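# Transfer the rope-reel pole to the empty wall rack

## Task

Take the pole that the rope reel hangs on and put it on the wall rack that currently has no pole. At the finish the pole must be seated fully down in the slots of both brackets and the reel must be hanging motionless. The robot must not topple or be left leaning, or the task fails.

## Robot and tools

ROBOT. A LinearBot: a base that can drive in any direction, a column about 1.7 m high, and a carriage that slides along it (lift_m, 0 to 1 m). The carriage holds two six-joint arms, left and right, each with a five-finger hand. Arm bases sit about 0.57 m + lift_m above the floor, and carriage parts hang about 0.15 m below them. A hand point reaches 0.78 m from its shoulder but only about 0.4 m below the arm base. Parked arm: joints 1..6 = 0, 0.05, 0.05, 1.45, 0, 0. Cameras: carriage_camera (fixed, forward, tilted about 20 degrees down), left_wrist_camera and right_wrist_camera (on the little-finger side, aimed at the hand point).

FRAMES. Base frame: origin on the floor below the base centre, x forward, y left, z up, metres. left_hand and right_hand readings are hand points in this frame; the true hand is often lower, especially at long reach or under load. base_odometry is in the frame the base had at the start, counts wheel turns only (slip counts as travel), heading in rad, left positive.

move. Arguments: base, joints, speeds, min_time_s, cameras, blocking. base holds exactly one key, each a relative offset from where the base last reported itself: translate_m (forward +, -2 to 2 m), strafe_m (left +, -2 to 2 m), rotate_rad (counter-clockwise +, -6.3 to 6.3). joints is a single object for both arms keyed by joint name; each value is an absolute target, not an offset. lift_m 0 to 1 m. Per arm (left_/right_ prefix): joint1_rad -2.617 to 3.054 (turn about vertical, 0 forward, + left); joint2_rad 0 to 3.141 (shoulder: 0 upper arm back and level, 1.57 up, 3.14 forward); joint3_rad 0 to 3.141 (elbow, 0 folded, 3.14 straight); joint4_rad -1.57 to 1.57 (wrist pitch, + lifts fingertips); joint5_rad -1.57 to 1.57 (wrist yaw, + swings fingertips right); joint6_rad -2.094 to 2.094 (roll about the finger direction, + clockwise viewed from the forearm). Hand keys on a -1 to 1 scale, +1 open: <side>_hand_little, _ring, _middle, _index, _thumb_bend (-1 fully bent), _thumb_turn (-1 in front of the palm, +1 beside it). Settings, not motions: <side>_hand_force_limit (-1 to 1, about 0 to 10 N at the fingertip, 15 N for thumb motors; starts at 0) and <side>_hand_speed (-0.96 to 1; starts at -0.8, slow; -0.94 or lower gives a gentle grip). speeds sets top speeds for this action: translate_m and strafe_m 0.02 to 0.5 m/s, rotate_rad 0.05 to 1.57 rad/s, lift_m 0.02 to 0.27 m/s. min_time_s (0.1 to 8 s) is a lower bound on each arm motion's duration; 2 or more makes arm paths straighter and slower, and too small a value makes arms overshoot. blocking true (default) waits until everything rests; false returns quickly while motion continues, and a later move only replaces the targets it names. cameras: list of carriage_camera, left_wrist_camera, right_wrist_camera or all; an action without cameras shows none. A move with no action just reports state and images.

wait(seconds 0 to 10, cameras) lets time pass and returns early once running moves finish. stop(cameras) brakes every motion still running; braked parts hold and may keep pressing. zoom_image(camera, region [x0,y0,x1,y1] pixels of the 504x504 image, origin top-left, at most 504 each side) enlarges the latest image of that camera. show_instructions shows the reference pages. finished_scene(scene 1) ends the scene for good; the pole must stay correctly placed without the robot.

RESULTS. base_status and joint_status per motion: done, moving, off_target (resting short, maybe still pushing), not_followed (target withheld by the self-collision check, shown by 'joint command not followed'), contact_stop or time_out (uncommanded stops; the part keeps its resting place, and later move, wait and finished_scene calls in the same reply are skipped), limit_stop_at_motor_heat. on_its_own lists things the robot did uncommanded. joint_positions gives readings including hand motors and settings. <side>_hand_stopped_by lists six words (little, ring, middle, index, thumb_bend, thumb_turn): moving, target, force, stalled, fault. <side>_<motor>_load_n is fingertip force in N, positive when pushed open; a lost grip shows as load near 0. motor_effort is percent of maximum with the action peak in brackets. Joint torques, Motor temperatures (per arm, per joint) and MOTOR HOT / OVER-TEMPERATURE FAULT lines warn about heat.

GRIPPING. A finger motor runs only when its target changes by 0.002 or more, then locks at target or at the force limit. To squeeze harder, raise force_limit and send a more-closed target; to loosen, send a more-open one. Thumb turned in front (-1) plus fingers can wrap objects about 0.035 to 0.065 m thick, handles down to about 0.025 m.

CAUTIONS. Drive slowly near the wall and rack; default speeds make any touch a hard hit, and the base may stop on contact and stay pressed; back off about 0.2 m to free it. The lift pushes hard for a moment when it meets something. Arms have no contact stop and keep pressing. Keep the carriage low and loads close to avoid tipping; never drive away from something a hand holds fast. Arms held stretched out or loaded heat up and can drop; park them to cool. Keep the two arms and hands from pressing on each other, which can end the scene. With joint 2 below 0.8, turning an arm outward by 0.5 rad or more can strike the column. Do not drop the pole or let the reel swing hard; lower it gently into both bracket slots and release only when it rests still.

Each tool is called as name([rows], argument=value, ...), one row to a line, values as JSON.

Reference images:

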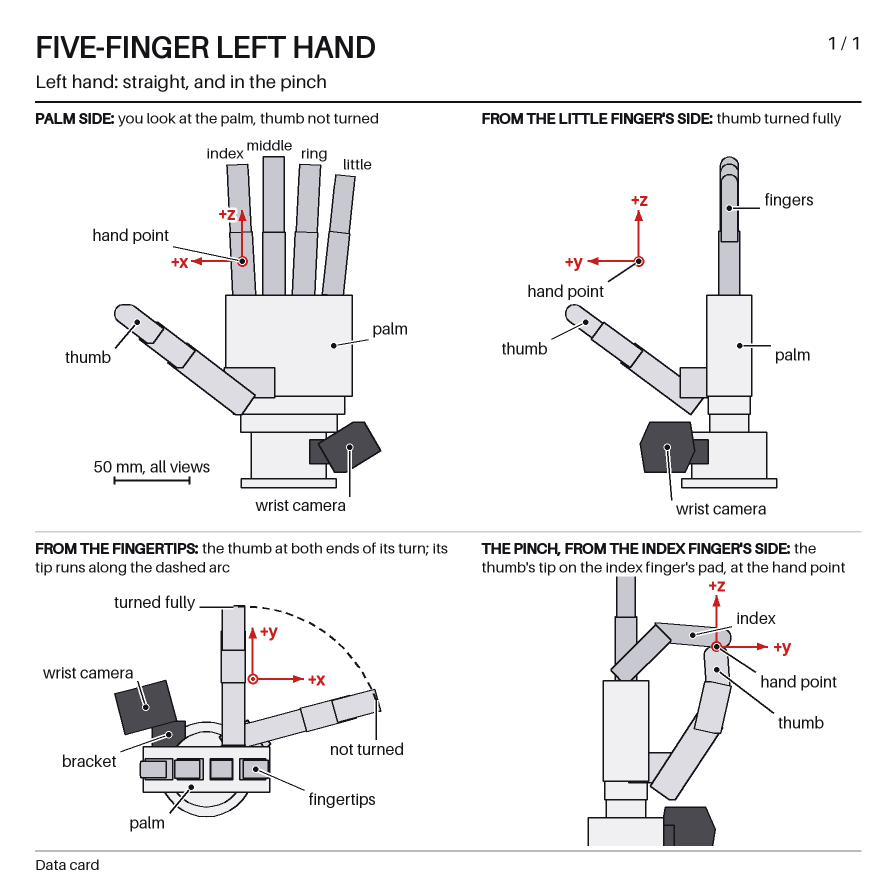

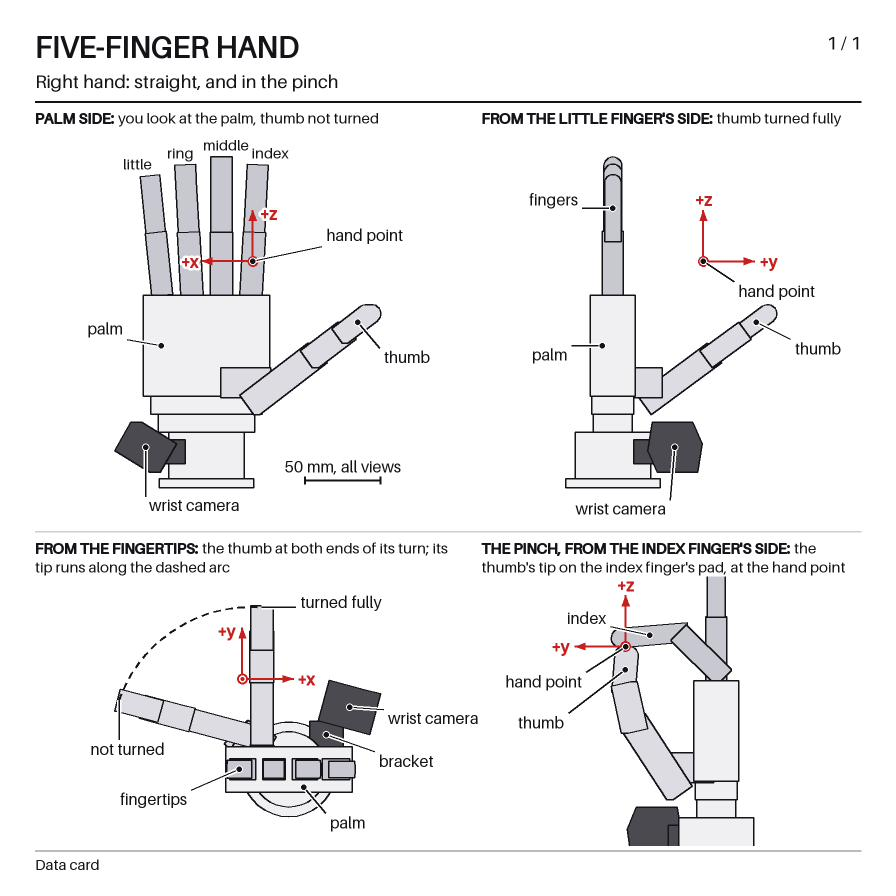

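## Session

move(cameras=["all"])

Scene clock: 0.00 s.
Joint torques (N m): no reading
Motor temperatures (°C): left_arm=[21 27 27 29 20 20] | right_arm=[22 28 30 33 24 23]
base_odometry: x=+0.000 y=+0.000 heading=+0.000
base_status: not commanded
joint_positions: lift_m=+0.300 left_joint1_rad=-0.013 left_joint2_rad=+0.048 left_joint3_rad=+0.049 left_joint4_rad=+1.467 left_joint5_rad=+0.048 left_joint6_rad=-0.040 right_joint1_rad=-0.019 right_joint2_rad=+0.065 right_joint3_rad=+0.065 right_joint4_rad=+1.429 right_joint5_rad=-0.027 right_joint6_rad=+0.039 left_hand_little=+1.000 left_hand_ring=+1.000 left_hand_middle=+1.000 left_hand_index=+1.000 left_hand_thumb_turn=+1.000 left_hand_thumb_bend=+1.000 left_hand_force_limit=+0.000 left_hand_speed=-0.800 right_hand_little=+1.000 right_hand_ring=+1.000 right_hand_middle=+1.000 right_hand_index=+1.000 right_hand_thumb_turn=+1.000 right_hand_thumb_bend=+1.000 right_hand_force_limit=+0.000 right_hand_speed=-0.800
joint_status: not commanded
left_hand_stopped_by: target,target,target,target,target,target
right_hand_stopped_by: target,target,target,target,target,target
left_little_load_n: 0.0
left_ring_load_n: 0.0
left_middle_load_n: 0.0
left_index_load_n: 0.0
left_thumb_bend_load_n: 0.0
left_thumb_turn_load_n: 0.0
right_little_load_n: 0.0
right_ring_load_n: 0.5
right_middle_load_n: 0.0
right_index_load_n: -0.5
right_thumb_bend_load_n: 0.0
right_thumb_turn_load_n: 0.0
motor_effort: lift_m=+18 drive_wheels=-1
left_hand: x=+0.3151 y=+0.2749 z=+1.3329 quat_wxyz=(+0.686, -0.020, +0.053, -0.725) (m; base frame)
right_hand: x=+0.3269 y=-0.2821 z=+1.3346 quat_wxyz=(+0.713, -0.058, +0.042, -0.697) (m; base frame)
pictures: carriage_camera, left_wrist_camera, right_wrist_camera

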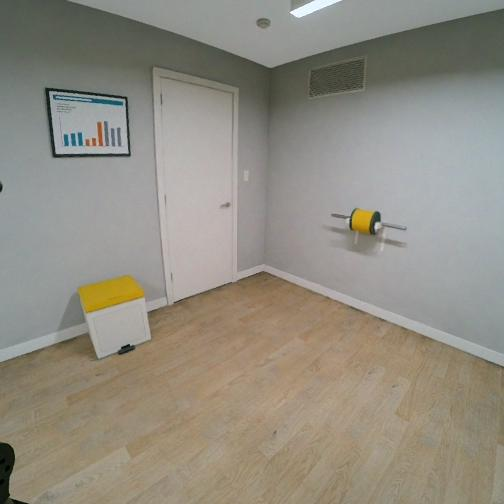

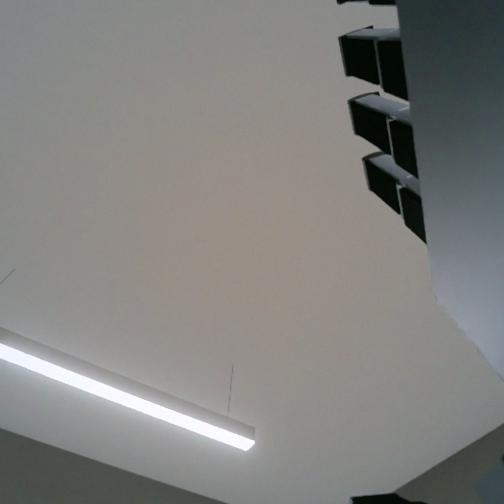

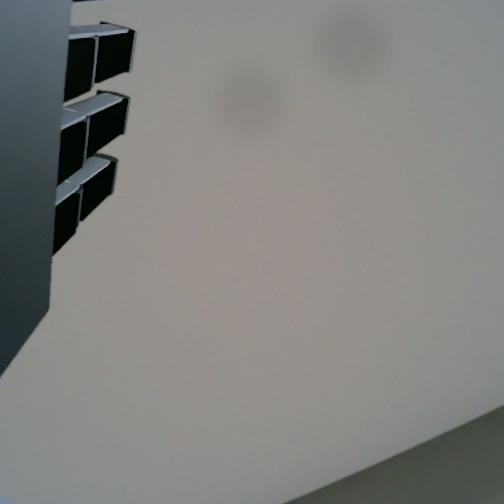

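zoom_image(camera="carriage_camera", region=[310, 190, 430, 270])

move(base={"rotate_rad": -0.9}, cameras=["carriage_camera"])

Scaled by 4.200 from the camera's image (finer frame: 720x720).

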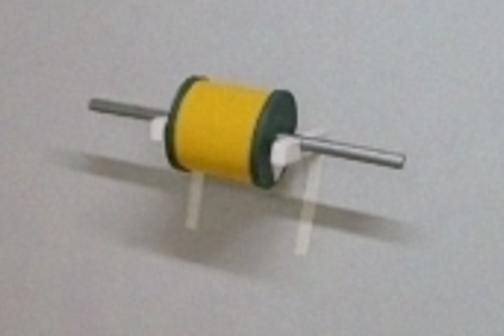

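Scene clock: 3.67 s.
Joint torques (N m): left_arm=[-0.03 3.62 5.12 -0.15 0.01 0.06] | right_arm=[-0.01 3.28 6.74 -0.04 -0.02 0.02]
move: done
base_odometry: x=+0.000 y=+0.000 heading=-0.900
base_status: done
joint_positions: lift_m=+0.300 left_joint1_rad=-0.013 left_joint2_rad=+0.048 left_joint3_rad=+0.049 left_joint4_rad=+1.466 left_joint5_rad=+0.048 left_joint6_rad=-0.040 right_joint1_rad=-0.019 right_joint2_rad=+0.065 right_joint3_rad=+0.065 right_joint4_rad=+1.429 right_joint5_rad=-0.027 right_joint6_rad=+0.039 left_hand_little=+1.000 left_hand_ring=+1.000 left_hand_middle=+1.000 left_hand_index=+1.000 left_hand_thumb_turn=+1.000 left_hand_thumb_bend=+1.000 left_hand_force_limit=+0.000 left_hand_speed=-0.800 right_hand_little=+1.000 right_hand_ring=+1.000 right_hand_middle=+1.000 right_hand_index=+1.000 right_hand_thumb_turn=+1.000 right_hand_thumb_bend=+1.000 right_hand_force_limit=+0.000 right_hand_speed=-0.800
joint_status: not commanded
left_hand_stopped_by: target,target,target,target,target,target
right_hand_stopped_by: target,target,target,target,target,target
left_little_load_n: 0.0
left_ring_load_n: 0.0
left_middle_load_n: 0.0
left_index_load_n: 0.0
left_thumb_bend_load_n: 0.0
left_thumb_turn_load_n: 0.0
right_little_load_n: 0.0
right_ring_load_n: 0.0
right_middle_load_n: 0.0
right_index_load_n: 0.0
right_thumb_bend_load_n: 0.0
right_thumb_turn_load_n: 0.0
motor_effort: lift_m=+19(19) drive_wheels=+3(10)
left_hand: x=+0.3154 y=+0.2749 z=+1.3328 quat_wxyz=(+0.686, -0.020, +0.053, -0.725)
right_hand: x=+0.3269 y=-0.2821 z=+1.3346 quat_wxyz=(+0.713, -0.058, +0.042, -0.697)

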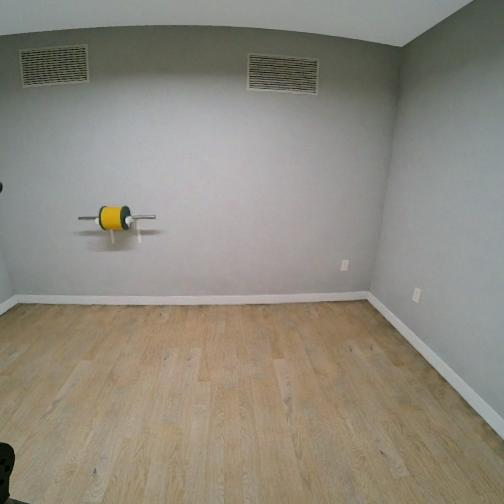

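move(base={"rotate_rad": -1.2}, cameras=["carriage_camera"])

move(base={"rotate_rad": -1.2}, cameras=["carriage_camera"])

move(base={"rotate_rad": -1.2}, cameras=["carriage_camera"])

Scene clock: 7.83 s.
Joint torques (N m): left_arm=[0.21 3.78 4.97 -0.17 -0.01 0.09] | right_arm=[-0.03 3.34 6.83 -0.03 -0.04 0.03]
move: done
base_odometry: x=+0.000 y=+0.000 heading=-2.099
base_status: done
joint_positions: lift_m=+0.300 left_joint1_rad=-0.013 left_joint2_rad=+0.048 left_joint3_rad=+0.049 left_joint4_rad=+1.464 left_joint5_rad=+0.048 left_joint6_rad=-0.040 right_joint1_rad=-0.019 right_joint2_rad=+0.065 right_joint3_rad=+0.065 right_joint4_rad=+1.429 right_joint5_rad=-0.026 right_joint6_rad=+0.039 left_hand_little=+1.000 left_hand_ring=+1.000 left_hand_middle=+1.000 left_hand_index=+1.000 left_hand_thumb_turn=+1.000 left_hand_thumb_bend=+1.000 left_hand_force_limit=+0.000 left_hand_speed=-0.800 right_hand_little=+1.000 right_hand_ring=+1.000 right_hand_middle=+1.000 right_hand_index=+1.000 right_hand_thumb_turn=+1.000 right_hand_thumb_bend=+1.000 right_hand_force_limit=+0.000 right_hand_speed=-0.800
joint_status: not commanded
left_hand_stopped_by: target,target,target,target,target,target
right_hand_stopped_by: target,target,target,target,target,target
left_little_load_n: 0.0
left_ring_load_n: 0.0
left_middle_load_n: 0.0
left_index_load_n: 0.0
left_thumb_bend_load_n: 0.0
left_thumb_turn_load_n: 0.0
right_little_load_n: 0.0
right_ring_load_n: 0.0
right_middle_load_n: 0.0
right_index_load_n: 0.0
right_thumb_bend_load_n: -0.5
right_thumb_turn_load_n: 0.0
motor_effort: lift_m=+18(20) drive_wheels=+3(9)
left_hand: x=+0.3158 y=+0.2749 z=+1.3327 quat_wxyz=(+0.686, -0.021, +0.054, -0.725)
right_hand: x=+0.3269 y=-0.2822 z=+1.3346 quat_wxyz=(+0.713, -0.058, +0.042, -0.697)

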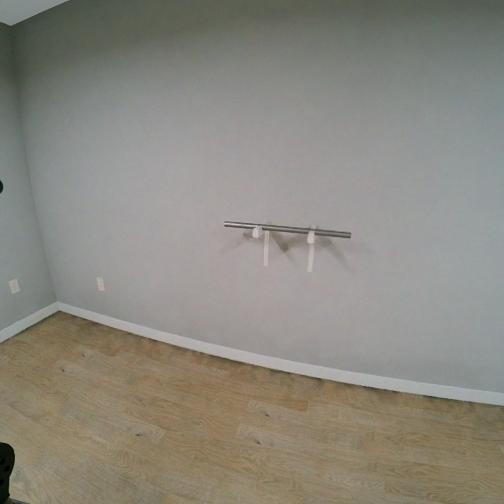

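Scene clock: 10.60 s.
Joint torques (N m): left_arm=[0.02 3.49 4.93 -0.11 -0.04 0.05] | right_arm=[-0.05 3.3 6.75 0 -0.04 0.01]
move: done
base_odometry: x=+0.000 y=+0.000 heading=+2.984
base_status: done
joint_positions: lift_m=+0.300 left_joint1_rad=-0.013 left_joint2_rad=+0.048 left_joint3_rad=+0.049 left_joint4_rad=+1.463 left_joint5_rad=+0.048 left_joint6_rad=-0.040 right_joint1_rad=-0.019 right_joint2_rad=+0.065 right_joint3_rad=+0.065 right_joint4_rad=+1.429 right_joint5_rad=-0.026 right_joint6_rad=+0.039 left_hand_little=+1.000 left_hand_ring=+1.000 left_hand_middle=+1.000 left_hand_index=+1.000 left_hand_thumb_turn=+1.000 left_hand_thumb_bend=+1.000 left_hand_force_limit=+0.000 left_hand_speed=-0.800 right_hand_little=+1.000 right_hand_ring=+1.000 right_hand_middle=+1.000 right_hand_index=+1.000 right_hand_thumb_turn=+1.000 right_hand_thumb_bend=+1.000 right_hand_force_limit=+0.000 right_hand_speed=-0.800
joint_status: not commanded
left_hand_stopped_by: target,target,target,target,target,target
right_hand_stopped_by: target,target,target,target,target,target
left_little_load_n: 0.0
left_ring_load_n: 0.0
left_middle_load_n: 0.0
left_index_load_n: 0.0
left_thumb_bend_load_n: 0.0
left_thumb_turn_load_n: 0.0
right_little_load_n: 0.0
right_ring_load_n: -0.5
right_middle_load_n: 0.0
right_index_load_n: 0.0
right_thumb_bend_load_n: 0.0
right_thumb_turn_load_n: 0.0
motor_effort: lift_m=+18(20) drive_wheels=+3(9)
left_hand: x=+0.3162 y=+0.2749 z=+1.3325 quat_wxyz=(+0.686, -0.021, +0.054, -0.725)
right_hand: x=+0.3271 y=-0.2822 z=+1.3346 quat_wxyz=(+0.713, -0.058, +0.043, -0.697)

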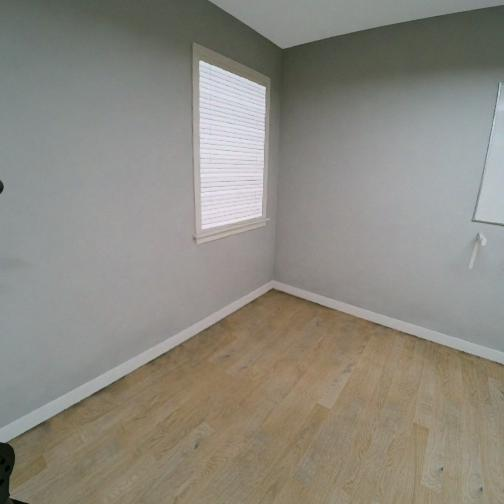

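Scene clock: 13.37 s.
Joint torques (N m): left_arm=[0.28 3.81 4.94 -0.15 -0.03 0.04] | right_arm=[-0.03 3.29 6.83 -0.03 -0.03 0.02]
move: done
base_odometry: x=+0.000 y=+0.000 heading=+1.784
base_status: done
joint_positions: lift_m=+0.300 left_joint1_rad=-0.013 left_joint2_rad=+0.048 left_joint3_rad=+0.049 left_joint4_rad=+1.463 left_joint5_rad=+0.048 left_joint6_rad=-0.040 right_joint1_rad=-0.019 right_joint2_rad=+0.065 right_joint3_rad=+0.065 right_joint4_rad=+1.429 right_joint5_rad=-0.026 right_joint6_rad=+0.039 left_hand_little=+1.000 left_hand_ring=+1.000 left_hand_middle=+1.000 left_hand_index=+1.000 left_hand_thumb_turn=+1.000 left_hand_thumb_bend=+1.000 left_hand_force_limit=+0.000 left_hand_speed=-0.800 right_hand_little=+1.000 right_hand_ring=+1.000 right_hand_middle=+1.000 right_hand_index=+1.000 right_hand_thumb_turn=+1.000 right_hand_thumb_bend=+1.000 right_hand_force_limit=+0.000 right_hand_speed=-0.800
joint_status: not commanded
left_hand_stopped_by: target,target,target,target,target,target
right_hand_stopped_by: target,target,target,target,target,target
left_little_load_n: 0.0
left_ring_load_n: 0.0
left_middle_load_n: 0.0
left_index_load_n: 0.0
left_thumb_bend_load_n: 0.0
left_thumb_turn_load_n: 0.0
right_little_load_n: 0.0
right_ring_load_n: 0.0
right_middle_load_n: 0.0
right_index_load_n: 0.0
right_thumb_bend_load_n: 0.0
right_thumb_turn_load_n: 0.0
motor_effort: lift_m=+19(20) drive_wheels=+3(9)
left_hand: x=+0.3163 y=+0.2749 z=+1.3325 quat_wxyz=(+0.686, -0.022, +0.055, -0.725)
right_hand: x=+0.3271 y=-0.2822 z=+1.3346 quat_wxyz=(+0.713, -0.058, +0.043, -0.697)

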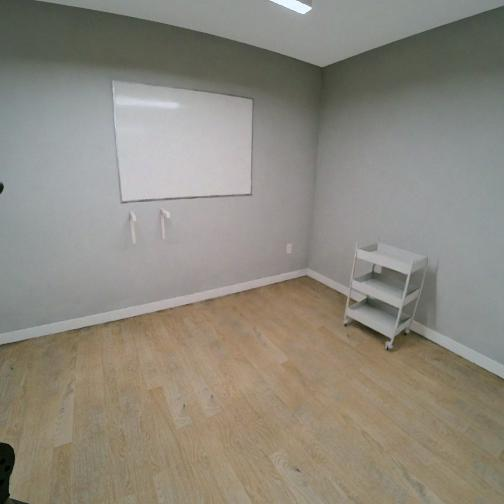

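zoom_image(camera="carriage_camera", region=[90, 180, 210, 260])

move(base={"rotate_rad": -2.66}, cameras=["carriage_camera"])

move(base={"strafe_m": 1.34}, cameras=["carriage_camera"])

Scaled by 4.200 from the camera's image (finer frame: 720x720).

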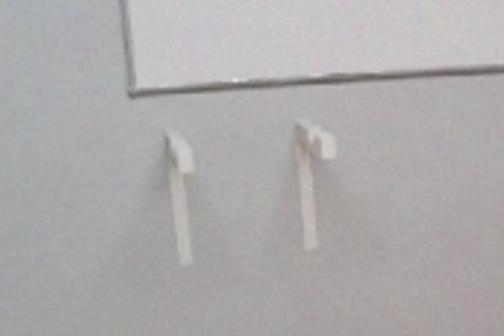

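Scene clock: 27.77 s.
Joint torques (N m): left_arm=[-0.05 3.7 5.08 -0.08 0 0] | right_arm=[-0.02 3.33 6.76 -0.01 -0.04 0.03]
move: done
base_odometry: x=+0.000 y=+0.000 heading=-0.876
base_status: done
joint_positions: lift_m=+0.300 left_joint1_rad=-0.013 left_joint2_rad=+0.048 left_joint3_rad=+0.049 left_joint4_rad=+1.460 left_joint5_rad=+0.048 left_joint6_rad=-0.040 right_joint1_rad=-0.019 right_joint2_rad=+0.065 right_joint3_rad=+0.065 right_joint4_rad=+1.429 right_joint5_rad=-0.026 right_joint6_rad=+0.039 left_hand_little=+1.000 left_hand_ring=+1.000 left_hand_middle=+1.000 left_hand_index=+1.000 left_hand_thumb_turn=+1.000 left_hand_thumb_bend=+1.000 left_hand_force_limit=+0.000 left_hand_speed=-0.800 right_hand_little=+1.000 right_hand_ring=+1.000 right_hand_middle=+1.000 right_hand_index=+1.000 right_hand_thumb_turn=+1.000 right_hand_thumb_bend=+1.000 right_hand_force_limit=+0.000 right_hand_speed=-0.800
joint_status: not commanded
left_hand_stopped_by: target,target,target,target,target,target
right_hand_stopped_by: target,target,target,target,target,target
left_little_load_n: 0.0
left_ring_load_n: 0.0
left_middle_load_n: 0.0
left_index_load_n: 0.0
left_thumb_bend_load_n: 0.0
left_thumb_turn_load_n: 0.0
right_little_load_n: 0.0
right_ring_load_n: 0.0
right_middle_load_n: 0.0
right_index_load_n: 0.0
right_thumb_bend_load_n: 0.0
right_thumb_turn_load_n: 0.0
motor_effort: lift_m=+18(20) drive_wheels=+3(10)
left_hand: x=+0.3169 y=+0.2749 z=+1.3323 quat_wxyz=(+0.686, -0.022, +0.055, -0.725)
right_hand: x=+0.3271 y=-0.2822 z=+1.3346 quat_wxyz=(+0.713, -0.058, +0.043, -0.697)

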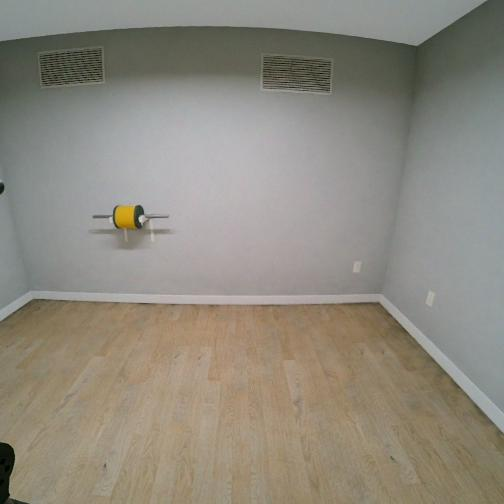

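Scene clock: 32.73 s.
Joint torques (N m): left_arm=[0.05 3.71 5.05 -0.08 0.02 0.08] | right_arm=[0.1 3.34 6.8 -0.01 -0.03 0.03]
move: done
base_odometry: x=+1.030 y=+0.858 heading=-0.876
base_status: done
joint_positions: lift_m=+0.300 left_joint1_rad=-0.013 left_joint2_rad=+0.048 left_joint3_rad=+0.049 left_joint4_rad=+1.460 left_joint5_rad=+0.048 left_joint6_rad=-0.040 right_joint1_rad=-0.019 right_joint2_rad=+0.065 right_joint3_rad=+0.065 right_joint4_rad=+1.429 right_joint5_rad=-0.026 right_joint6_rad=+0.039 left_hand_little=+1.000 left_hand_ring=+1.000 left_hand_middle=+1.000 left_hand_index=+1.000 left_hand_thumb_turn=+1.000 left_hand_thumb_bend=+1.000 left_hand_force_limit=+0.000 left_hand_speed=-0.800 right_hand_little=+1.000 right_hand_ring=+1.000 right_hand_middle=+1.000 right_hand_index=+1.000 right_hand_thumb_turn=+1.000 right_hand_thumb_bend=+1.000 right_hand_force_limit=+0.000 right_hand_speed=-0.800
joint_status: not commanded
left_hand_stopped_by: target,target,target,target,target,target
right_hand_stopped_by: target,target,target,target,target,target
left_little_load_n: 0.0
left_ring_load_n: 0.0
left_middle_load_n: 0.0
left_index_load_n: 0.0
left_thumb_bend_load_n: 0.0
left_thumb_turn_load_n: 0.0
right_little_load_n: 0.0
right_ring_load_n: -0.5
right_middle_load_n: 0.0
right_index_load_n: 0.0
right_thumb_bend_load_n: 0.0
right_thumb_turn_load_n: 0.0
motor_effort: lift_m=+18(19) drive_wheels=-5(14)
left_hand: x=+0.3169 y=+0.2749 z=+1.3323 quat_wxyz=(+0.686, -0.022, +0.055, -0.725)
right_hand: x=+0.3271 y=-0.2822 z=+1.3346 quat_wxyz=(+0.713, -0.058, +0.043, -0.697)

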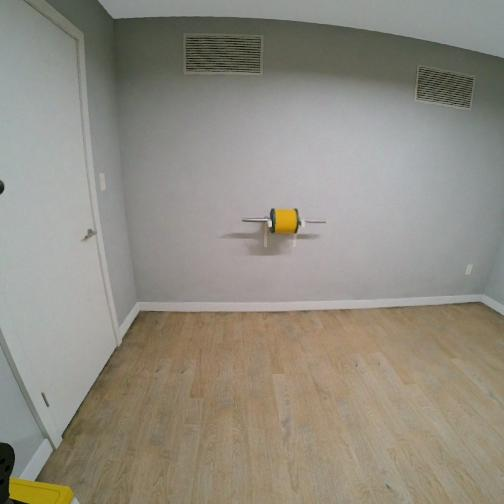

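move(base={"rotate_rad": 0.091})

move(base={"strafe_m": -0.364})

move(base={"translate_m": 0.95}, cameras=["carriage_camera"])

zoom_image(camera="carriage_camera", region=[130, 130, 380, 380])

Scene clock: 38.10 s.
Joint torques (N m): left_arm=[0.21 3.89 5.09 -0.18 -0.03 0.12] | right_arm=[0.05 3.28 6.76 0.01 -0.04 0.02]
move: done
base_odometry: x=+1.030 y=+0.858 heading=-0.785
base_status: done
joint_positions: lift_m=+0.300 left_joint1_rad=-0.013 left_joint2_rad=+0.048 left_joint3_rad=+0.049 left_joint4_rad=+1.462 left_joint5_rad=+0.048 left_joint6_rad=-0.040 right_joint1_rad=-0.019 right_joint2_rad=+0.065 right_joint3_rad=+0.065 right_joint4_rad=+1.428 right_joint5_rad=-0.026 right_joint6_rad=+0.039 left_hand_little=+1.000 left_hand_ring=+1.000 left_hand_middle=+1.000 left_hand_index=+1.000 left_hand_thumb_turn=+1.000 left_hand_thumb_bend=+1.000 left_hand_force_limit=+0.000 left_hand_speed=-0.800 right_hand_little=+1.000 right_hand_ring=+1.000 right_hand_middle=+1.000 right_hand_index=+1.000 right_hand_thumb_turn=+1.000 right_hand_thumb_bend=+1.000 right_hand_force_limit=+0.000 right_hand_speed=-0.800
joint_status: not commanded
left_hand_stopped_by: target,target,target,target,target,target
right_hand_stopped_by: target,target,target,target,target,target
left_little_load_n: 0.0
left_ring_load_n: 0.0
left_middle_load_n: 0.0
left_index_load_n: 0.5
left_thumb_bend_load_n: -0.5
left_thumb_turn_load_n: 0.0
right_little_load_n: 0.0
right_ring_load_n: 0.0
right_middle_load_n: 0.0
right_index_load_n: 0.0
right_thumb_bend_load_n: 0.0
right_thumb_turn_load_n: 0.0
motor_effort: lift_m=+19(19) drive_wheels=-2(6)
left_hand: x=+0.3164 y=+0.2749 z=+1.3325 quat_wxyz=(+0.686, -0.022, +0.055, -0.725)
right_hand: x=+0.3272 y=-0.2822 z=+1.3345 quat_wxyz=(+0.713, -0.058, +0.043, -0.697)
pictures: none

Scene clock: 40.80 s.
Joint torques (N m): left_arm=[0.01 3.7 5.15 -0.11 0.02 0.03] | right_arm=[0.05 3.33 6.76 -0.01 -0.03 0.02]
move: done
base_odometry: x=+0.773 y=+0.600 heading=-0.785
base_status: done
joint_positions: lift_m=+0.300 left_joint1_rad=-0.012 left_joint2_rad=+0.048 left_joint3_rad=+0.049 left_joint4_rad=+1.462 left_joint5_rad=+0.048 left_joint6_rad=-0.040 right_joint1_rad=-0.019 right_joint2_rad=+0.065 right_joint3_rad=+0.065 right_joint4_rad=+1.428 right_joint5_rad=-0.025 right_joint6_rad=+0.039 left_hand_little=+1.000 left_hand_ring=+1.000 left_hand_middle=+1.000 left_hand_index=+1.000 left_hand_thumb_turn=+1.000 left_hand_thumb_bend=+1.000 left_hand_force_limit=+0.000 left_hand_speed=-0.800 right_hand_little=+1.000 right_hand_ring=+1.000 right_hand_middle=+1.000 right_hand_index=+1.000 right_hand_thumb_turn=+1.000 right_hand_thumb_bend=+1.000 right_hand_force_limit=+0.000 right_hand_speed=-0.800
joint_status: not commanded
left_hand_stopped_by: target,target,target,target,target,target
right_hand_stopped_by: target,target,target,target,target,target
left_little_load_n: 0.0
left_ring_load_n: 0.0
left_middle_load_n: 0.0
left_index_load_n: 0.0
left_thumb_bend_load_n: 0.0
left_thumb_turn_load_n: 0.0
right_little_load_n: 0.0
right_ring_load_n: 0.0
right_middle_load_n: 0.0
right_index_load_n: 0.0
right_thumb_bend_load_n: 0.0
right_thumb_turn_load_n: 0.0
motor_effort: lift_m=+19(20) drive_wheels=-5(13)
left_hand: x=+0.3164 y=+0.2749 z=+1.3325 quat_wxyz=(+0.686, -0.022, +0.055, -0.725)
right_hand: x=+0.3272 y=-0.2823 z=+1.3346 quat_wxyz=(+0.713, -0.058, +0.043, -0.697)
pictures: none

Scene clock: 45.00 s.
Joint torques (N m): left_arm=[0.38 3.59 5.31 -0.23 -0.01 -0.01] | right_arm=[-0.02 3.37 6.91 0.03 -0.04 0.02]
move: done
base_odometry: x=+1.444 y=-0.072 heading=-0.785
base_status: done
joint_positions: lift_m=+0.300 left_joint1_rad=-0.012 left_joint2_rad=+0.048 left_joint3_rad=+0.049 left_joint4_rad=+1.464 left_joint5_rad=+0.048 left_joint6_rad=-0.040 right_joint1_rad=-0.019 right_joint2_rad=+0.065 right_joint3_rad=+0.065 right_joint4_rad=+1.426 right_joint5_rad=-0.025 right_joint6_rad=+0.039 left_hand_little=+1.000 left_hand_ring=+1.000 left_hand_middle=+1.000 left_hand_index=+1.000 left_hand_thumb_turn=+1.000 left_hand_thumb_bend=+1.000 left_hand_force_limit=+0.000 left_hand_speed=-0.800 right_hand_little=+1.000 right_hand_ring=+1.000 right_hand_middle=+1.000 right_hand_index=+1.000 right_hand_thumb_turn=+1.000 right_hand_thumb_bend=+1.000 right_hand_force_limit=+0.000 right_hand_speed=-0.800
joint_status: not commanded
left_hand_stopped_by: target,target,target,target,target,target
right_hand_stopped_by: target,target,target,target,target,target
left_little_load_n: 0.0
left_ring_load_n: 0.0
left_middle_load_n: 0.0
left_index_load_n: 0.0
left_thumb_bend_load_n: 0.0
left_thumb_turn_load_n: 0.0
right_little_load_n: 0.0
right_ring_load_n: 0.0
right_middle_load_n: 0.0
right_index_load_n: 0.0
right_thumb_bend_load_n: 0.0
right_thumb_turn_load_n: -0.5
motor_effort: lift_m=+19(20) drive_wheels=-4(11)
left_hand: x=+0.3160 y=+0.2749 z=+1.3326 quat_wxyz=(+0.686, -0.021, +0.054, -0.725)
right_hand: x=+0.3278 y=-0.2823 z=+1.3343 quat_wxyz=(+0.713, -0.059, +0.044, -0.697)

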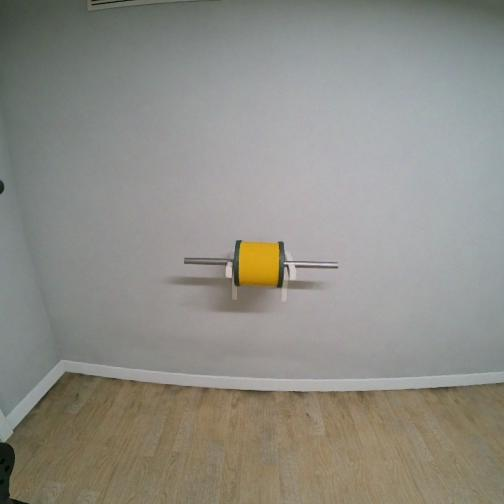

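Scaled by 2.016 from the camera's image (finer frame: 720x720).

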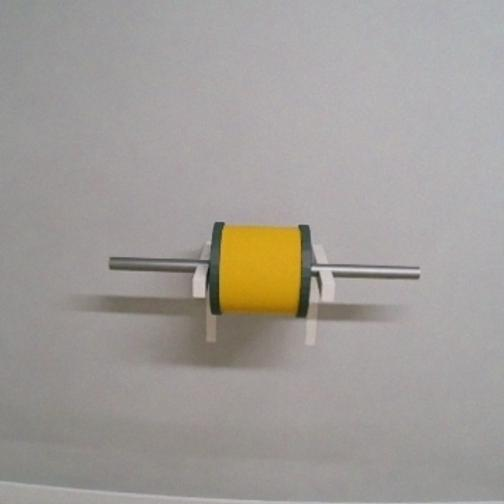

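move(joints={"left_joint1_rad": -0.18, "left_joint2_rad": 1.45, "left_joint3_rad": 1.15, "left_joint4_rad": -0.92, "left_joint5_rad": 0, "left_joint6_rad": -0.18, "right_joint1_rad": 0.18, "right_joint2_rad": 1.45, "right_joint3_rad": 1.15, "right_joint4_rad": -0.92, "right_joint5_rad": 0, "right_joint6_rad": 0.18, "left_hand_thumb_turn": -1, "right_hand_thumb_turn": -1}, min_time_s=3, cameras=["all"])

Scene clock: 99.03 s.
Joint torques (N m): left_arm=[-0.46 -3.67 7.95 0.91 -0.12 -0.01] | right_arm=[0.79 -4 10.82 0.81 0.07 0.13]
Motor temperatures (°C): left_arm=[21 27 32 28 20 20] | right_arm=[22 29 35 32 23 23]
move: done
base_odometry: x=+1.444 y=-0.072 heading=-0.785
base_status: not commanded
joint_positions: lift_m=+0.300 left_joint1_rad=-0.174 left_joint2_rad=+1.438 left_joint3_rad=+1.125 left_joint4_rad=-0.909 left_joint5_rad=+0.014 left_joint6_rad=-0.173 right_joint1_rad=+0.171 right_joint2_rad=+1.444 right_joint3_rad=+1.119 right_joint4_rad=-0.909 right_joint5_rad=-0.012 right_joint6_rad=+0.168 left_hand_little=+1.000 left_hand_ring=+1.000 left_hand_middle=+1.000 left_hand_index=+1.000 left_hand_thumb_turn=-1.000 left_hand_thumb_bend=+1.000 left_hand_force_limit=+0.000 left_hand_speed=-0.800 right_hand_little=+1.000 right_hand_ring=+1.000 right_hand_middle=+1.000 right_hand_index=+1.000 right_hand_thumb_turn=-1.000 right_hand_thumb_bend=+1.000 right_hand_force_limit=+0.000 right_hand_speed=-0.800
joint_status: all done
left_hand_stopped_by: target,target,target,target,target,target
right_hand_stopped_by: target,target,target,target,target,target
left_little_load_n: 0.0
left_ring_load_n: 0.0
left_middle_load_n: 0.0
left_index_load_n: 0.0
left_thumb_bend_load_n: 0.0
left_thumb_turn_load_n: 0.0
right_little_load_n: -0.5
right_ring_load_n: 0.0
right_middle_load_n: 0.0
right_index_load_n: 0.0
right_thumb_bend_load_n: 0.0
right_thumb_turn_load_n: 0.0
motor_effort: lift_m=+19(20) drive_wheels=-3(3)
left_hand: x=+0.4942 y=+0.2276 z=+0.9743 quat_wxyz=(+0.094, -0.695, +0.698, -0.146)
right_hand: x=+0.4925 y=-0.2297 z=+0.9708 quat_wxyz=(+0.140, -0.699, +0.696, -0.092)
pictures: carriage_camera, left_wrist_camera, right_wrist_camera
left_wrist_camera: T_world_to_cam=[[0.87416, -0.29663, 0.38452, -0.74447], [-0.44809, -0.79793, 0.40314, 0.01544], [0.18724, -0.52471, -0.83043, 0.94971]] pos_world=[0.47989, 0.28981, 1.06871]
right_wrist_camera: T_world_to_cam=[[-0.90006, -0.27237, -0.34015, 0.71059], [-0.40483, 0.8115, 0.4214, -0.01451], [0.16125, 0.517, -0.84066, 0.96662]] pos_world=[0.47782, -0.29442, 1.06043]

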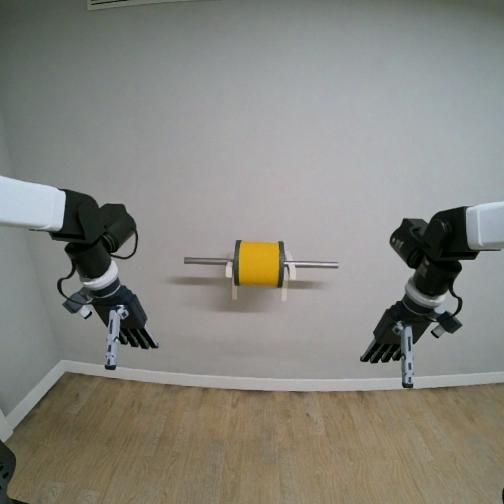

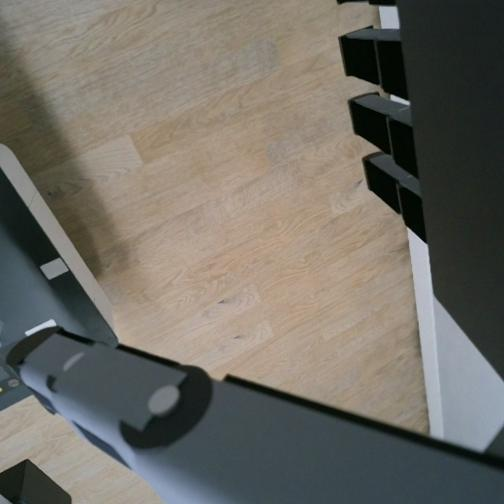

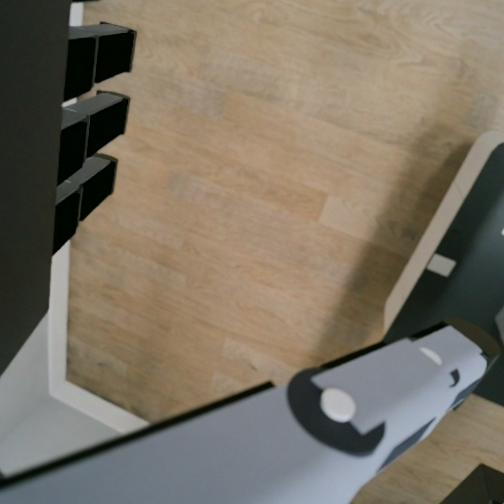

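move(base={"translate_m": 0.5}, joints={"left_joint5_rad": -0.06, "right_joint5_rad": 0.06, "lift_m": 0.38}, speeds={"translate_m": 0.25}, cameras=["all"])

zoom_image(camera="carriage_camera", region=[90, 250, 410, 504])

Scene clock: 110.27 s.
Joint torques (N m): left_arm=[-0.36 -3.95 7.12 0.99 -0.12 -0.06] | right_arm=[0.77 -4.42 9.65 0.92 0.11 0.13]
move: done
base_odometry: x=+1.798 y=-0.425 heading=-0.785
base_status: done
joint_positions: lift_m=+0.380 left_joint1_rad=-0.176 left_joint2_rad=+1.442 left_joint3_rad=+1.135 left_joint4_rad=-0.920 left_joint5_rad=-0.046 left_joint6_rad=-0.173 right_joint1_rad=+0.171 right_joint2_rad=+1.449 right_joint3_rad=+1.129 right_joint4_rad=-0.921 right_joint5_rad=+0.049 right_joint6_rad=+0.168 left_hand_little=+1.000 left_hand_ring=+1.000 left_hand_middle=+1.000 left_hand_index=+1.000 left_hand_thumb_turn=-1.000 left_hand_thumb_bend=+1.000 left_hand_force_limit=+0.000 left_hand_speed=-0.800 right_hand_little=+1.000 right_hand_ring=+1.000 right_hand_middle=+1.000 right_hand_index=+1.000 right_hand_thumb_turn=-1.000 right_hand_thumb_bend=+1.000 right_hand_force_limit=+0.000 right_hand_speed=-0.800
joint_status: all done
left_hand_stopped_by: target,target,target,target,target,target
right_hand_stopped_by: target,target,target,target,target,target
left_little_load_n: 0.0
left_ring_load_n: 0.0
left_middle_load_n: 0.0
left_index_load_n: 0.0
left_thumb_bend_load_n: 0.0
left_thumb_turn_load_n: 0.0
right_little_load_n: 0.0
right_ring_load_n: 0.0
right_middle_load_n: 0.0
right_index_load_n: 0.0
right_thumb_bend_load_n: 0.0
right_thumb_turn_load_n: 0.0
motor_effort: lift_m=+20(27) drive_wheels=-4(10)
left_hand: x=+0.4966 y=+0.2389 z=+1.0537 quat_wxyz=(+0.117, -0.698, +0.695, -0.127)
right_hand: x=+0.4951 y=-0.2411 z=+1.0501 quat_wxyz=(+0.121, -0.695, +0.699, -0.115)
pictures: carriage_camera, left_wrist_camera, right_wrist_camera
carriage_camera: T_world_to_cam=[[0.03552, -0.99908, 0.02416, -0.03669], [-0.30924, -0.03397, -0.95038, 1.35691], [0.95032, 0.02628, -0.31016, 0.29933]] pos_world=[0.13646, 0.00157, 1.3833]
left_wrist_camera: T_world_to_cam=[[0.87808, -0.30119, 0.37183, -0.76121], [-0.43418, -0.82813, 0.35452, 0.04506], [0.20115, -0.47274, -0.85794, 1.0307]] pos_world=[0.48064, 0.29529, 1.15135]
right_wrist_camera: T_world_to_cam=[[-0.90374, -0.27405, -0.32886, 0.72633], [-0.39071, 0.84196, 0.37209, 0.01449], [0.17491, 0.46476, -0.86799, 1.04813]] pos_world=[0.47874, -0.30028, 1.14323]

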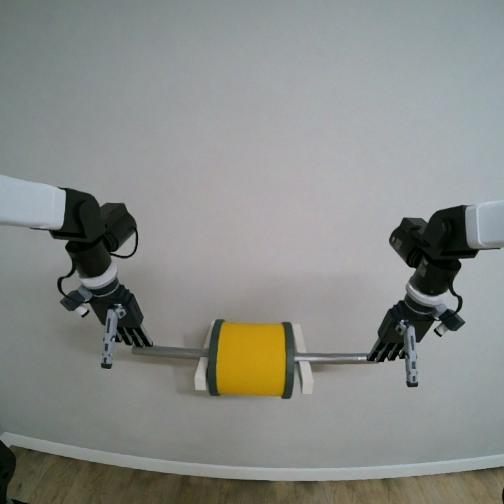

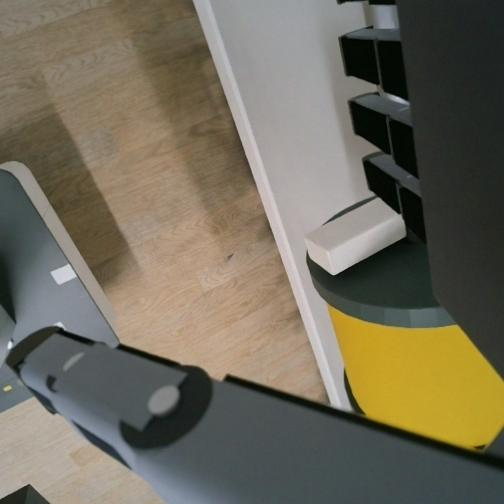

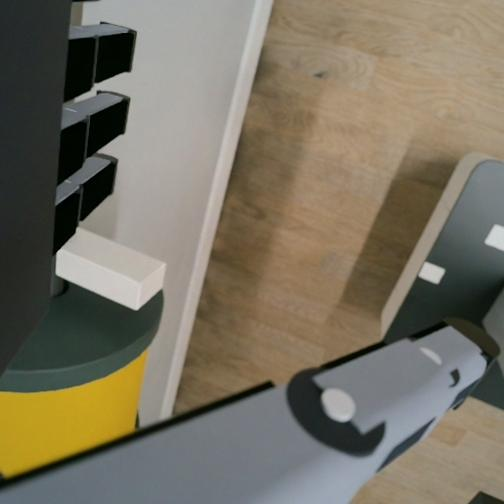

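Scaled by 1.575 from the camera's image (finer frame: 720x720).

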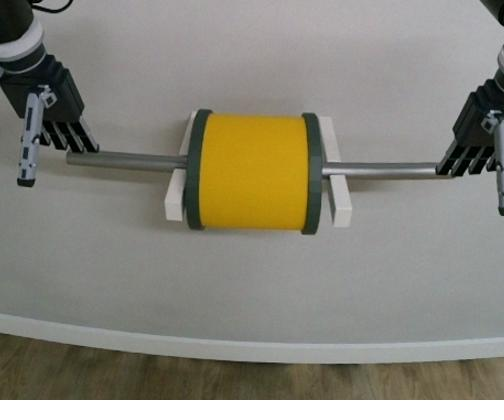

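move(base={"translate_m": 0.13}, speeds={"translate_m": 0.1}, cameras=["all"])

zoom_image(camera="carriage_camera", region=[90, 250, 410, 504])

Scene clock: 119.97 s.
Joint torques (N m): left_arm=[-0.29 -4 7.19 1.01 -0.08 -0.03] | right_arm=[0.79 -4.46 9.8 0.93 0.09 0.13]
move: done
base_odometry: x=+1.890 y=-0.517 heading=-0.786
base_status: done
joint_positions: lift_m=+0.380 left_joint1_rad=-0.176 left_joint2_rad=+1.442 left_joint3_rad=+1.135 left_joint4_rad=-0.920 left_joint5_rad=-0.047 left_joint6_rad=-0.173 right_joint1_rad=+0.171 right_joint2_rad=+1.449 right_joint3_rad=+1.129 right_joint4_rad=-0.921 right_joint5_rad=+0.049 right_joint6_rad=+0.168 left_hand_little=+1.000 left_hand_ring=+1.000 left_hand_middle=+1.000 left_hand_index=+1.000 left_hand_thumb_turn=-1.000 left_hand_thumb_bend=+1.000 left_hand_force_limit=+0.000 left_hand_speed=-0.800 right_hand_little=+1.000 right_hand_ring=+1.000 right_hand_middle=+1.000 right_hand_index=+1.000 right_hand_thumb_turn=-1.000 right_hand_thumb_bend=+1.000 right_hand_force_limit=+0.000 right_hand_speed=-0.800
joint_status: not commanded
left_hand_stopped_by: target,target,target,target,target,target
right_hand_stopped_by: target,target,target,target,target,target
left_little_load_n: 0.0
left_ring_load_n: 0.0
left_middle_load_n: 0.0
left_index_load_n: 0.0
left_thumb_bend_load_n: 0.0
left_thumb_turn_load_n: 0.0
right_little_load_n: 0.0
right_ring_load_n: 0.0
right_middle_load_n: 0.0
right_index_load_n: 0.0
right_thumb_bend_load_n: 0.0
right_thumb_turn_load_n: 0.0
motor_effort: lift_m=+20(21) drive_wheels=+2(10)
left_hand: x=+0.4967 y=+0.2387 z=+1.0537 quat_wxyz=(+0.117, -0.698, +0.695, -0.127)
right_hand: x=+0.4950 y=-0.2413 z=+1.0501 quat_wxyz=(+0.120, -0.695, +0.699, -0.115)
pictures: carriage_camera, left_wrist_camera, right_wrist_camera
carriage_camera: T_world_to_cam=[[0.03552, -0.99908, 0.02416, -0.03669], [-0.30924, -0.03397, -0.95038, 1.35691], [0.95032, 0.02628, -0.31016, 0.29933]] pos_world=[0.13646, 0.00157, 1.3833]
left_wrist_camera: T_world_to_cam=[[0.87773, -0.30184, 0.37213, -0.76135], [-0.43485, -0.82797, 0.35408, 0.04575], [0.20123, -0.47261, -0.85799, 1.0307]] pos_world=[0.48074, 0.29519, 1.15145]
right_wrist_camera: T_world_to_cam=[[-0.90389, -0.27408, -0.32843, 0.72587], [-0.39042, 0.84234, 0.37154, 0.01518], [0.17482, 0.46405, -0.86838, 1.04847]] pos_world=[0.47874, -0.30038, 1.14323]

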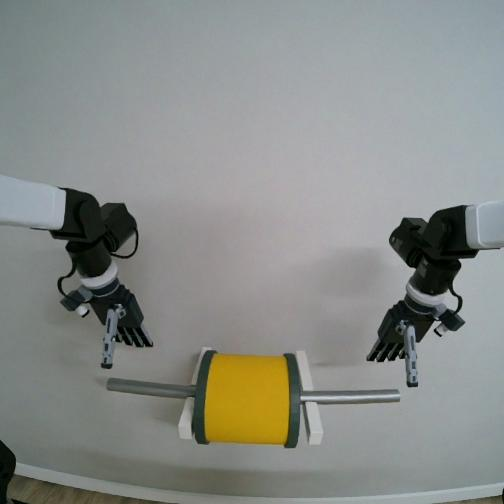

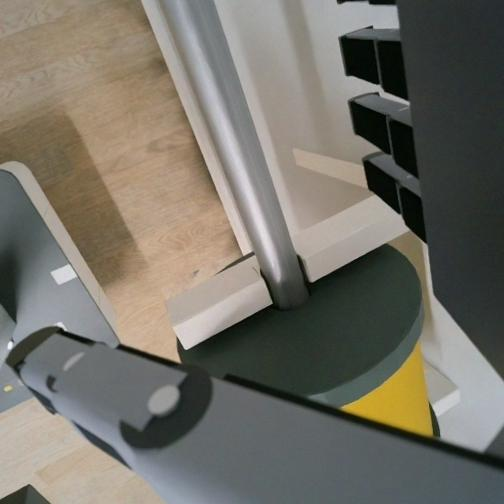

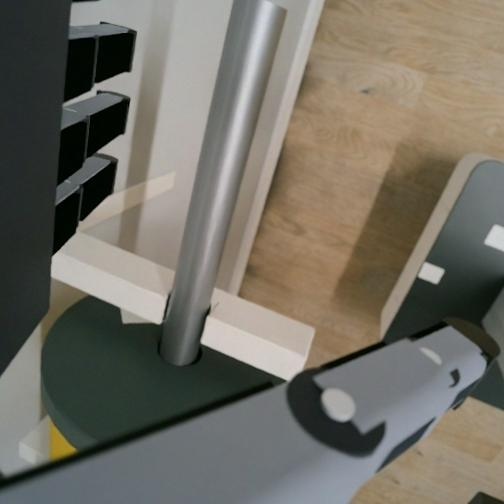

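Scaled by 1.575 from the camera's image (finer frame: 720x720).

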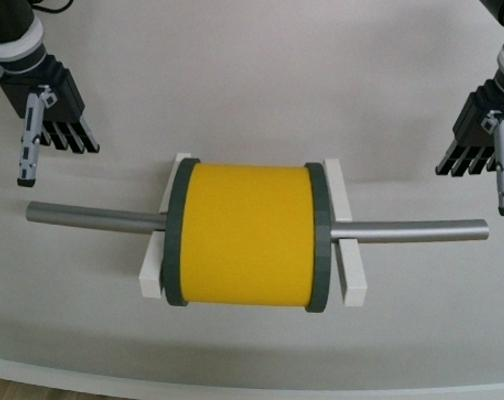

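move(base={"translate_m": 0.02}, speeds={"translate_m": 0.1})

move(joints={"lift_m": 0.31}, speeds={"lift_m": 0.08}, cameras=["all"])

zoom_image(camera="carriage_camera", region=[60, 300, 440, 504])

Scene clock: 131.97 s.
Joint torques (N m): left_arm=[-0.02 -3.95 7.16 1.01 -0.16 -0.03] | right_arm=[0.77 -4.45 9.8 0.92 0.09 0.13]
move: done
base_odometry: x=+1.904 y=-0.532 heading=-0.786
base_status: done
joint_positions: lift_m=+0.380 left_joint1_rad=-0.176 left_joint2_rad=+1.442 left_joint3_rad=+1.135 left_joint4_rad=-0.920 left_joint5_rad=-0.048 left_joint6_rad=-0.173 right_joint1_rad=+0.171 right_joint2_rad=+1.449 right_joint3_rad=+1.129 right_joint4_rad=-0.922 right_joint5_rad=+0.050 right_joint6_rad=+0.168 left_hand_little=+1.000 left_hand_ring=+1.000 left_hand_middle=+1.000 left_hand_index=+1.000 left_hand_thumb_turn=-1.000 left_hand_thumb_bend=+1.000 left_hand_force_limit=+0.000 left_hand_speed=-0.800 right_hand_little=+1.000 right_hand_ring=+1.000 right_hand_middle=+1.000 right_hand_index=+1.000 right_hand_thumb_turn=-1.000 right_hand_thumb_bend=+1.000 right_hand_force_limit=+0.000 right_hand_speed=-0.800
joint_status: not commanded
left_hand_stopped_by: target,target,target,target,target,target
right_hand_stopped_by: target,target,target,target,target,target
left_little_load_n: 0.0
left_ring_load_n: 0.0
left_middle_load_n: 0.0
left_index_load_n: 0.0
left_thumb_bend_load_n: 0.0
left_thumb_turn_load_n: 0.0
right_little_load_n: 0.0
right_ring_load_n: 0.0
right_middle_load_n: -0.5
right_index_load_n: 0.0
right_thumb_bend_load_n: 0.0
right_thumb_turn_load_n: 0.0
motor_effort: lift_m=+20(21) drive_wheels=+2(10)
left_hand: x=+0.4968 y=+0.2389 z=+1.0536 quat_wxyz=(+0.118, -0.698, +0.695, -0.127)
right_hand: x=+0.4949 y=-0.2414 z=+1.0501 quat_wxyz=(+0.120, -0.695, +0.699, -0.115)
pictures: none

Scene clock: 133.20 s.
Joint torques (N m): left_arm=[-0.31 -4.07 6.99 1.05 -0.16 0] | right_arm=[0.79 -4.38 9.51 0.96 0.09 0.13]
move: done
base_odometry: x=+1.904 y=-0.532 heading=-0.786
base_status: not commanded
joint_positions: lift_m=+0.310 left_joint1_rad=-0.176 left_joint2_rad=+1.442 left_joint3_rad=+1.136 left_joint4_rad=-0.921 left_joint5_rad=-0.048 left_joint6_rad=-0.173 right_joint1_rad=+0.171 right_joint2_rad=+1.449 right_joint3_rad=+1.131 right_joint4_rad=-0.923 right_joint5_rad=+0.050 right_joint6_rad=+0.168 left_hand_little=+1.000 left_hand_ring=+1.000 left_hand_middle=+1.000 left_hand_index=+1.000 left_hand_thumb_turn=-1.000 left_hand_thumb_bend=+1.000 left_hand_force_limit=+0.000 left_hand_speed=-0.800 right_hand_little=+1.000 right_hand_ring=+1.000 right_hand_middle=+1.000 right_hand_index=+1.000 right_hand_thumb_turn=-1.000 right_hand_thumb_bend=+1.000 right_hand_force_limit=+0.000 right_hand_speed=-0.800
joint_status: all done
left_hand_stopped_by: target,target,target,target,target,target
right_hand_stopped_by: target,target,target,target,target,target
left_little_load_n: 0.0
left_ring_load_n: 0.0
left_middle_load_n: 0.0
left_index_load_n: 0.0
left_thumb_bend_load_n: 0.0
left_thumb_turn_load_n: 0.0
right_little_load_n: 0.0
right_ring_load_n: 0.0
right_middle_load_n: 0.0
right_index_load_n: 0.0
right_thumb_bend_load_n: 0.0
right_thumb_turn_load_n: 0.0
motor_effort: lift_m=+17(20) drive_wheels=+2(3)
left_hand: x=+0.4968 y=+0.2389 z=+0.9840 quat_wxyz=(+0.117, -0.698, +0.695, -0.126)
right_hand: x=+0.4949 y=-0.2414 z=+0.9805 quat_wxyz=(+0.120, -0.695, +0.699, -0.115)
pictures: carriage_camera, left_wrist_camera, right_wrist_camera
carriage_camera: T_world_to_cam=[[0.03552, -0.99908, 0.02416, -0.03501], [-0.30924, -0.03397, -0.95038, 1.29067], [0.95032, 0.02628, -0.31016, 0.27771]] pos_world=[0.13646, 0.00157, 1.3136]
left_wrist_camera: T_world_to_cam=[[0.8779, -0.30193, 0.37165, -0.73507], [-0.4345, -0.82849, 0.35329, 0.07129], [0.20124, -0.47163, -0.85853, 0.97125]] pos_world=[0.48084, 0.29519, 1.08185]
right_wrist_camera: T_world_to_cam=[[-0.90414, -0.27416, -0.32767, 0.70229], [-0.39001, 0.84275, 0.37103, 0.04156], [0.17442, 0.46325, -0.86889, 0.98865]] pos_world=[0.47874, -0.30049, 1.07373]

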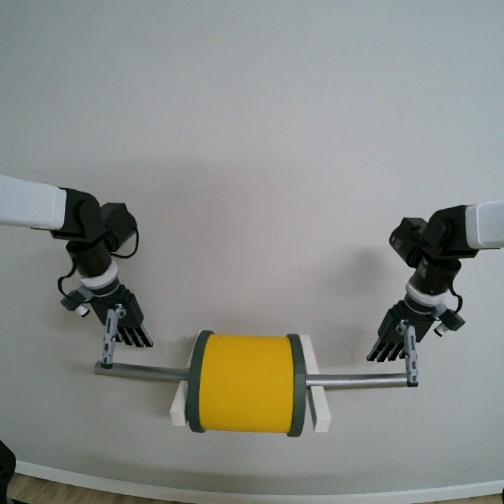

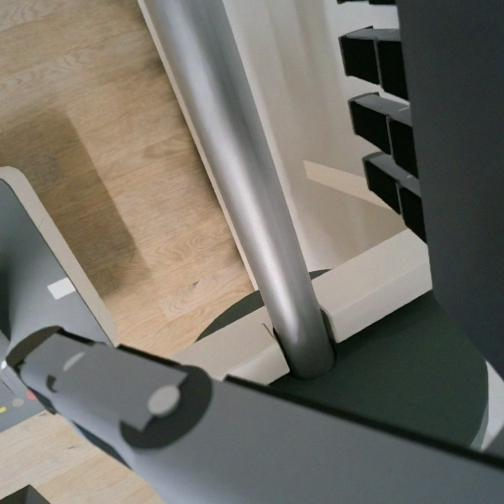

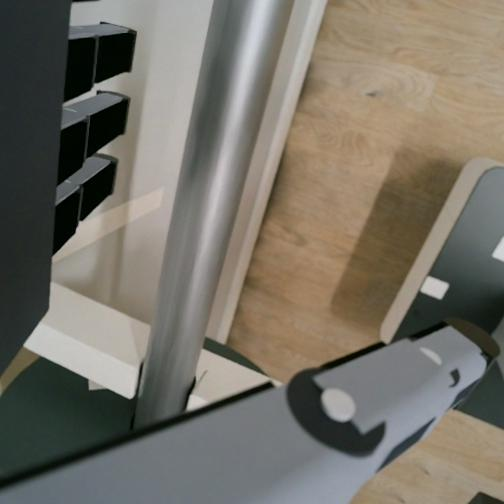

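Scaled by 1.326 from the camera's image (finer frame: 720x720).

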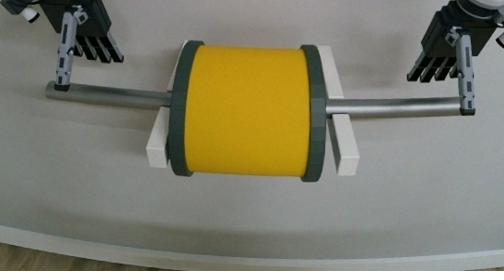

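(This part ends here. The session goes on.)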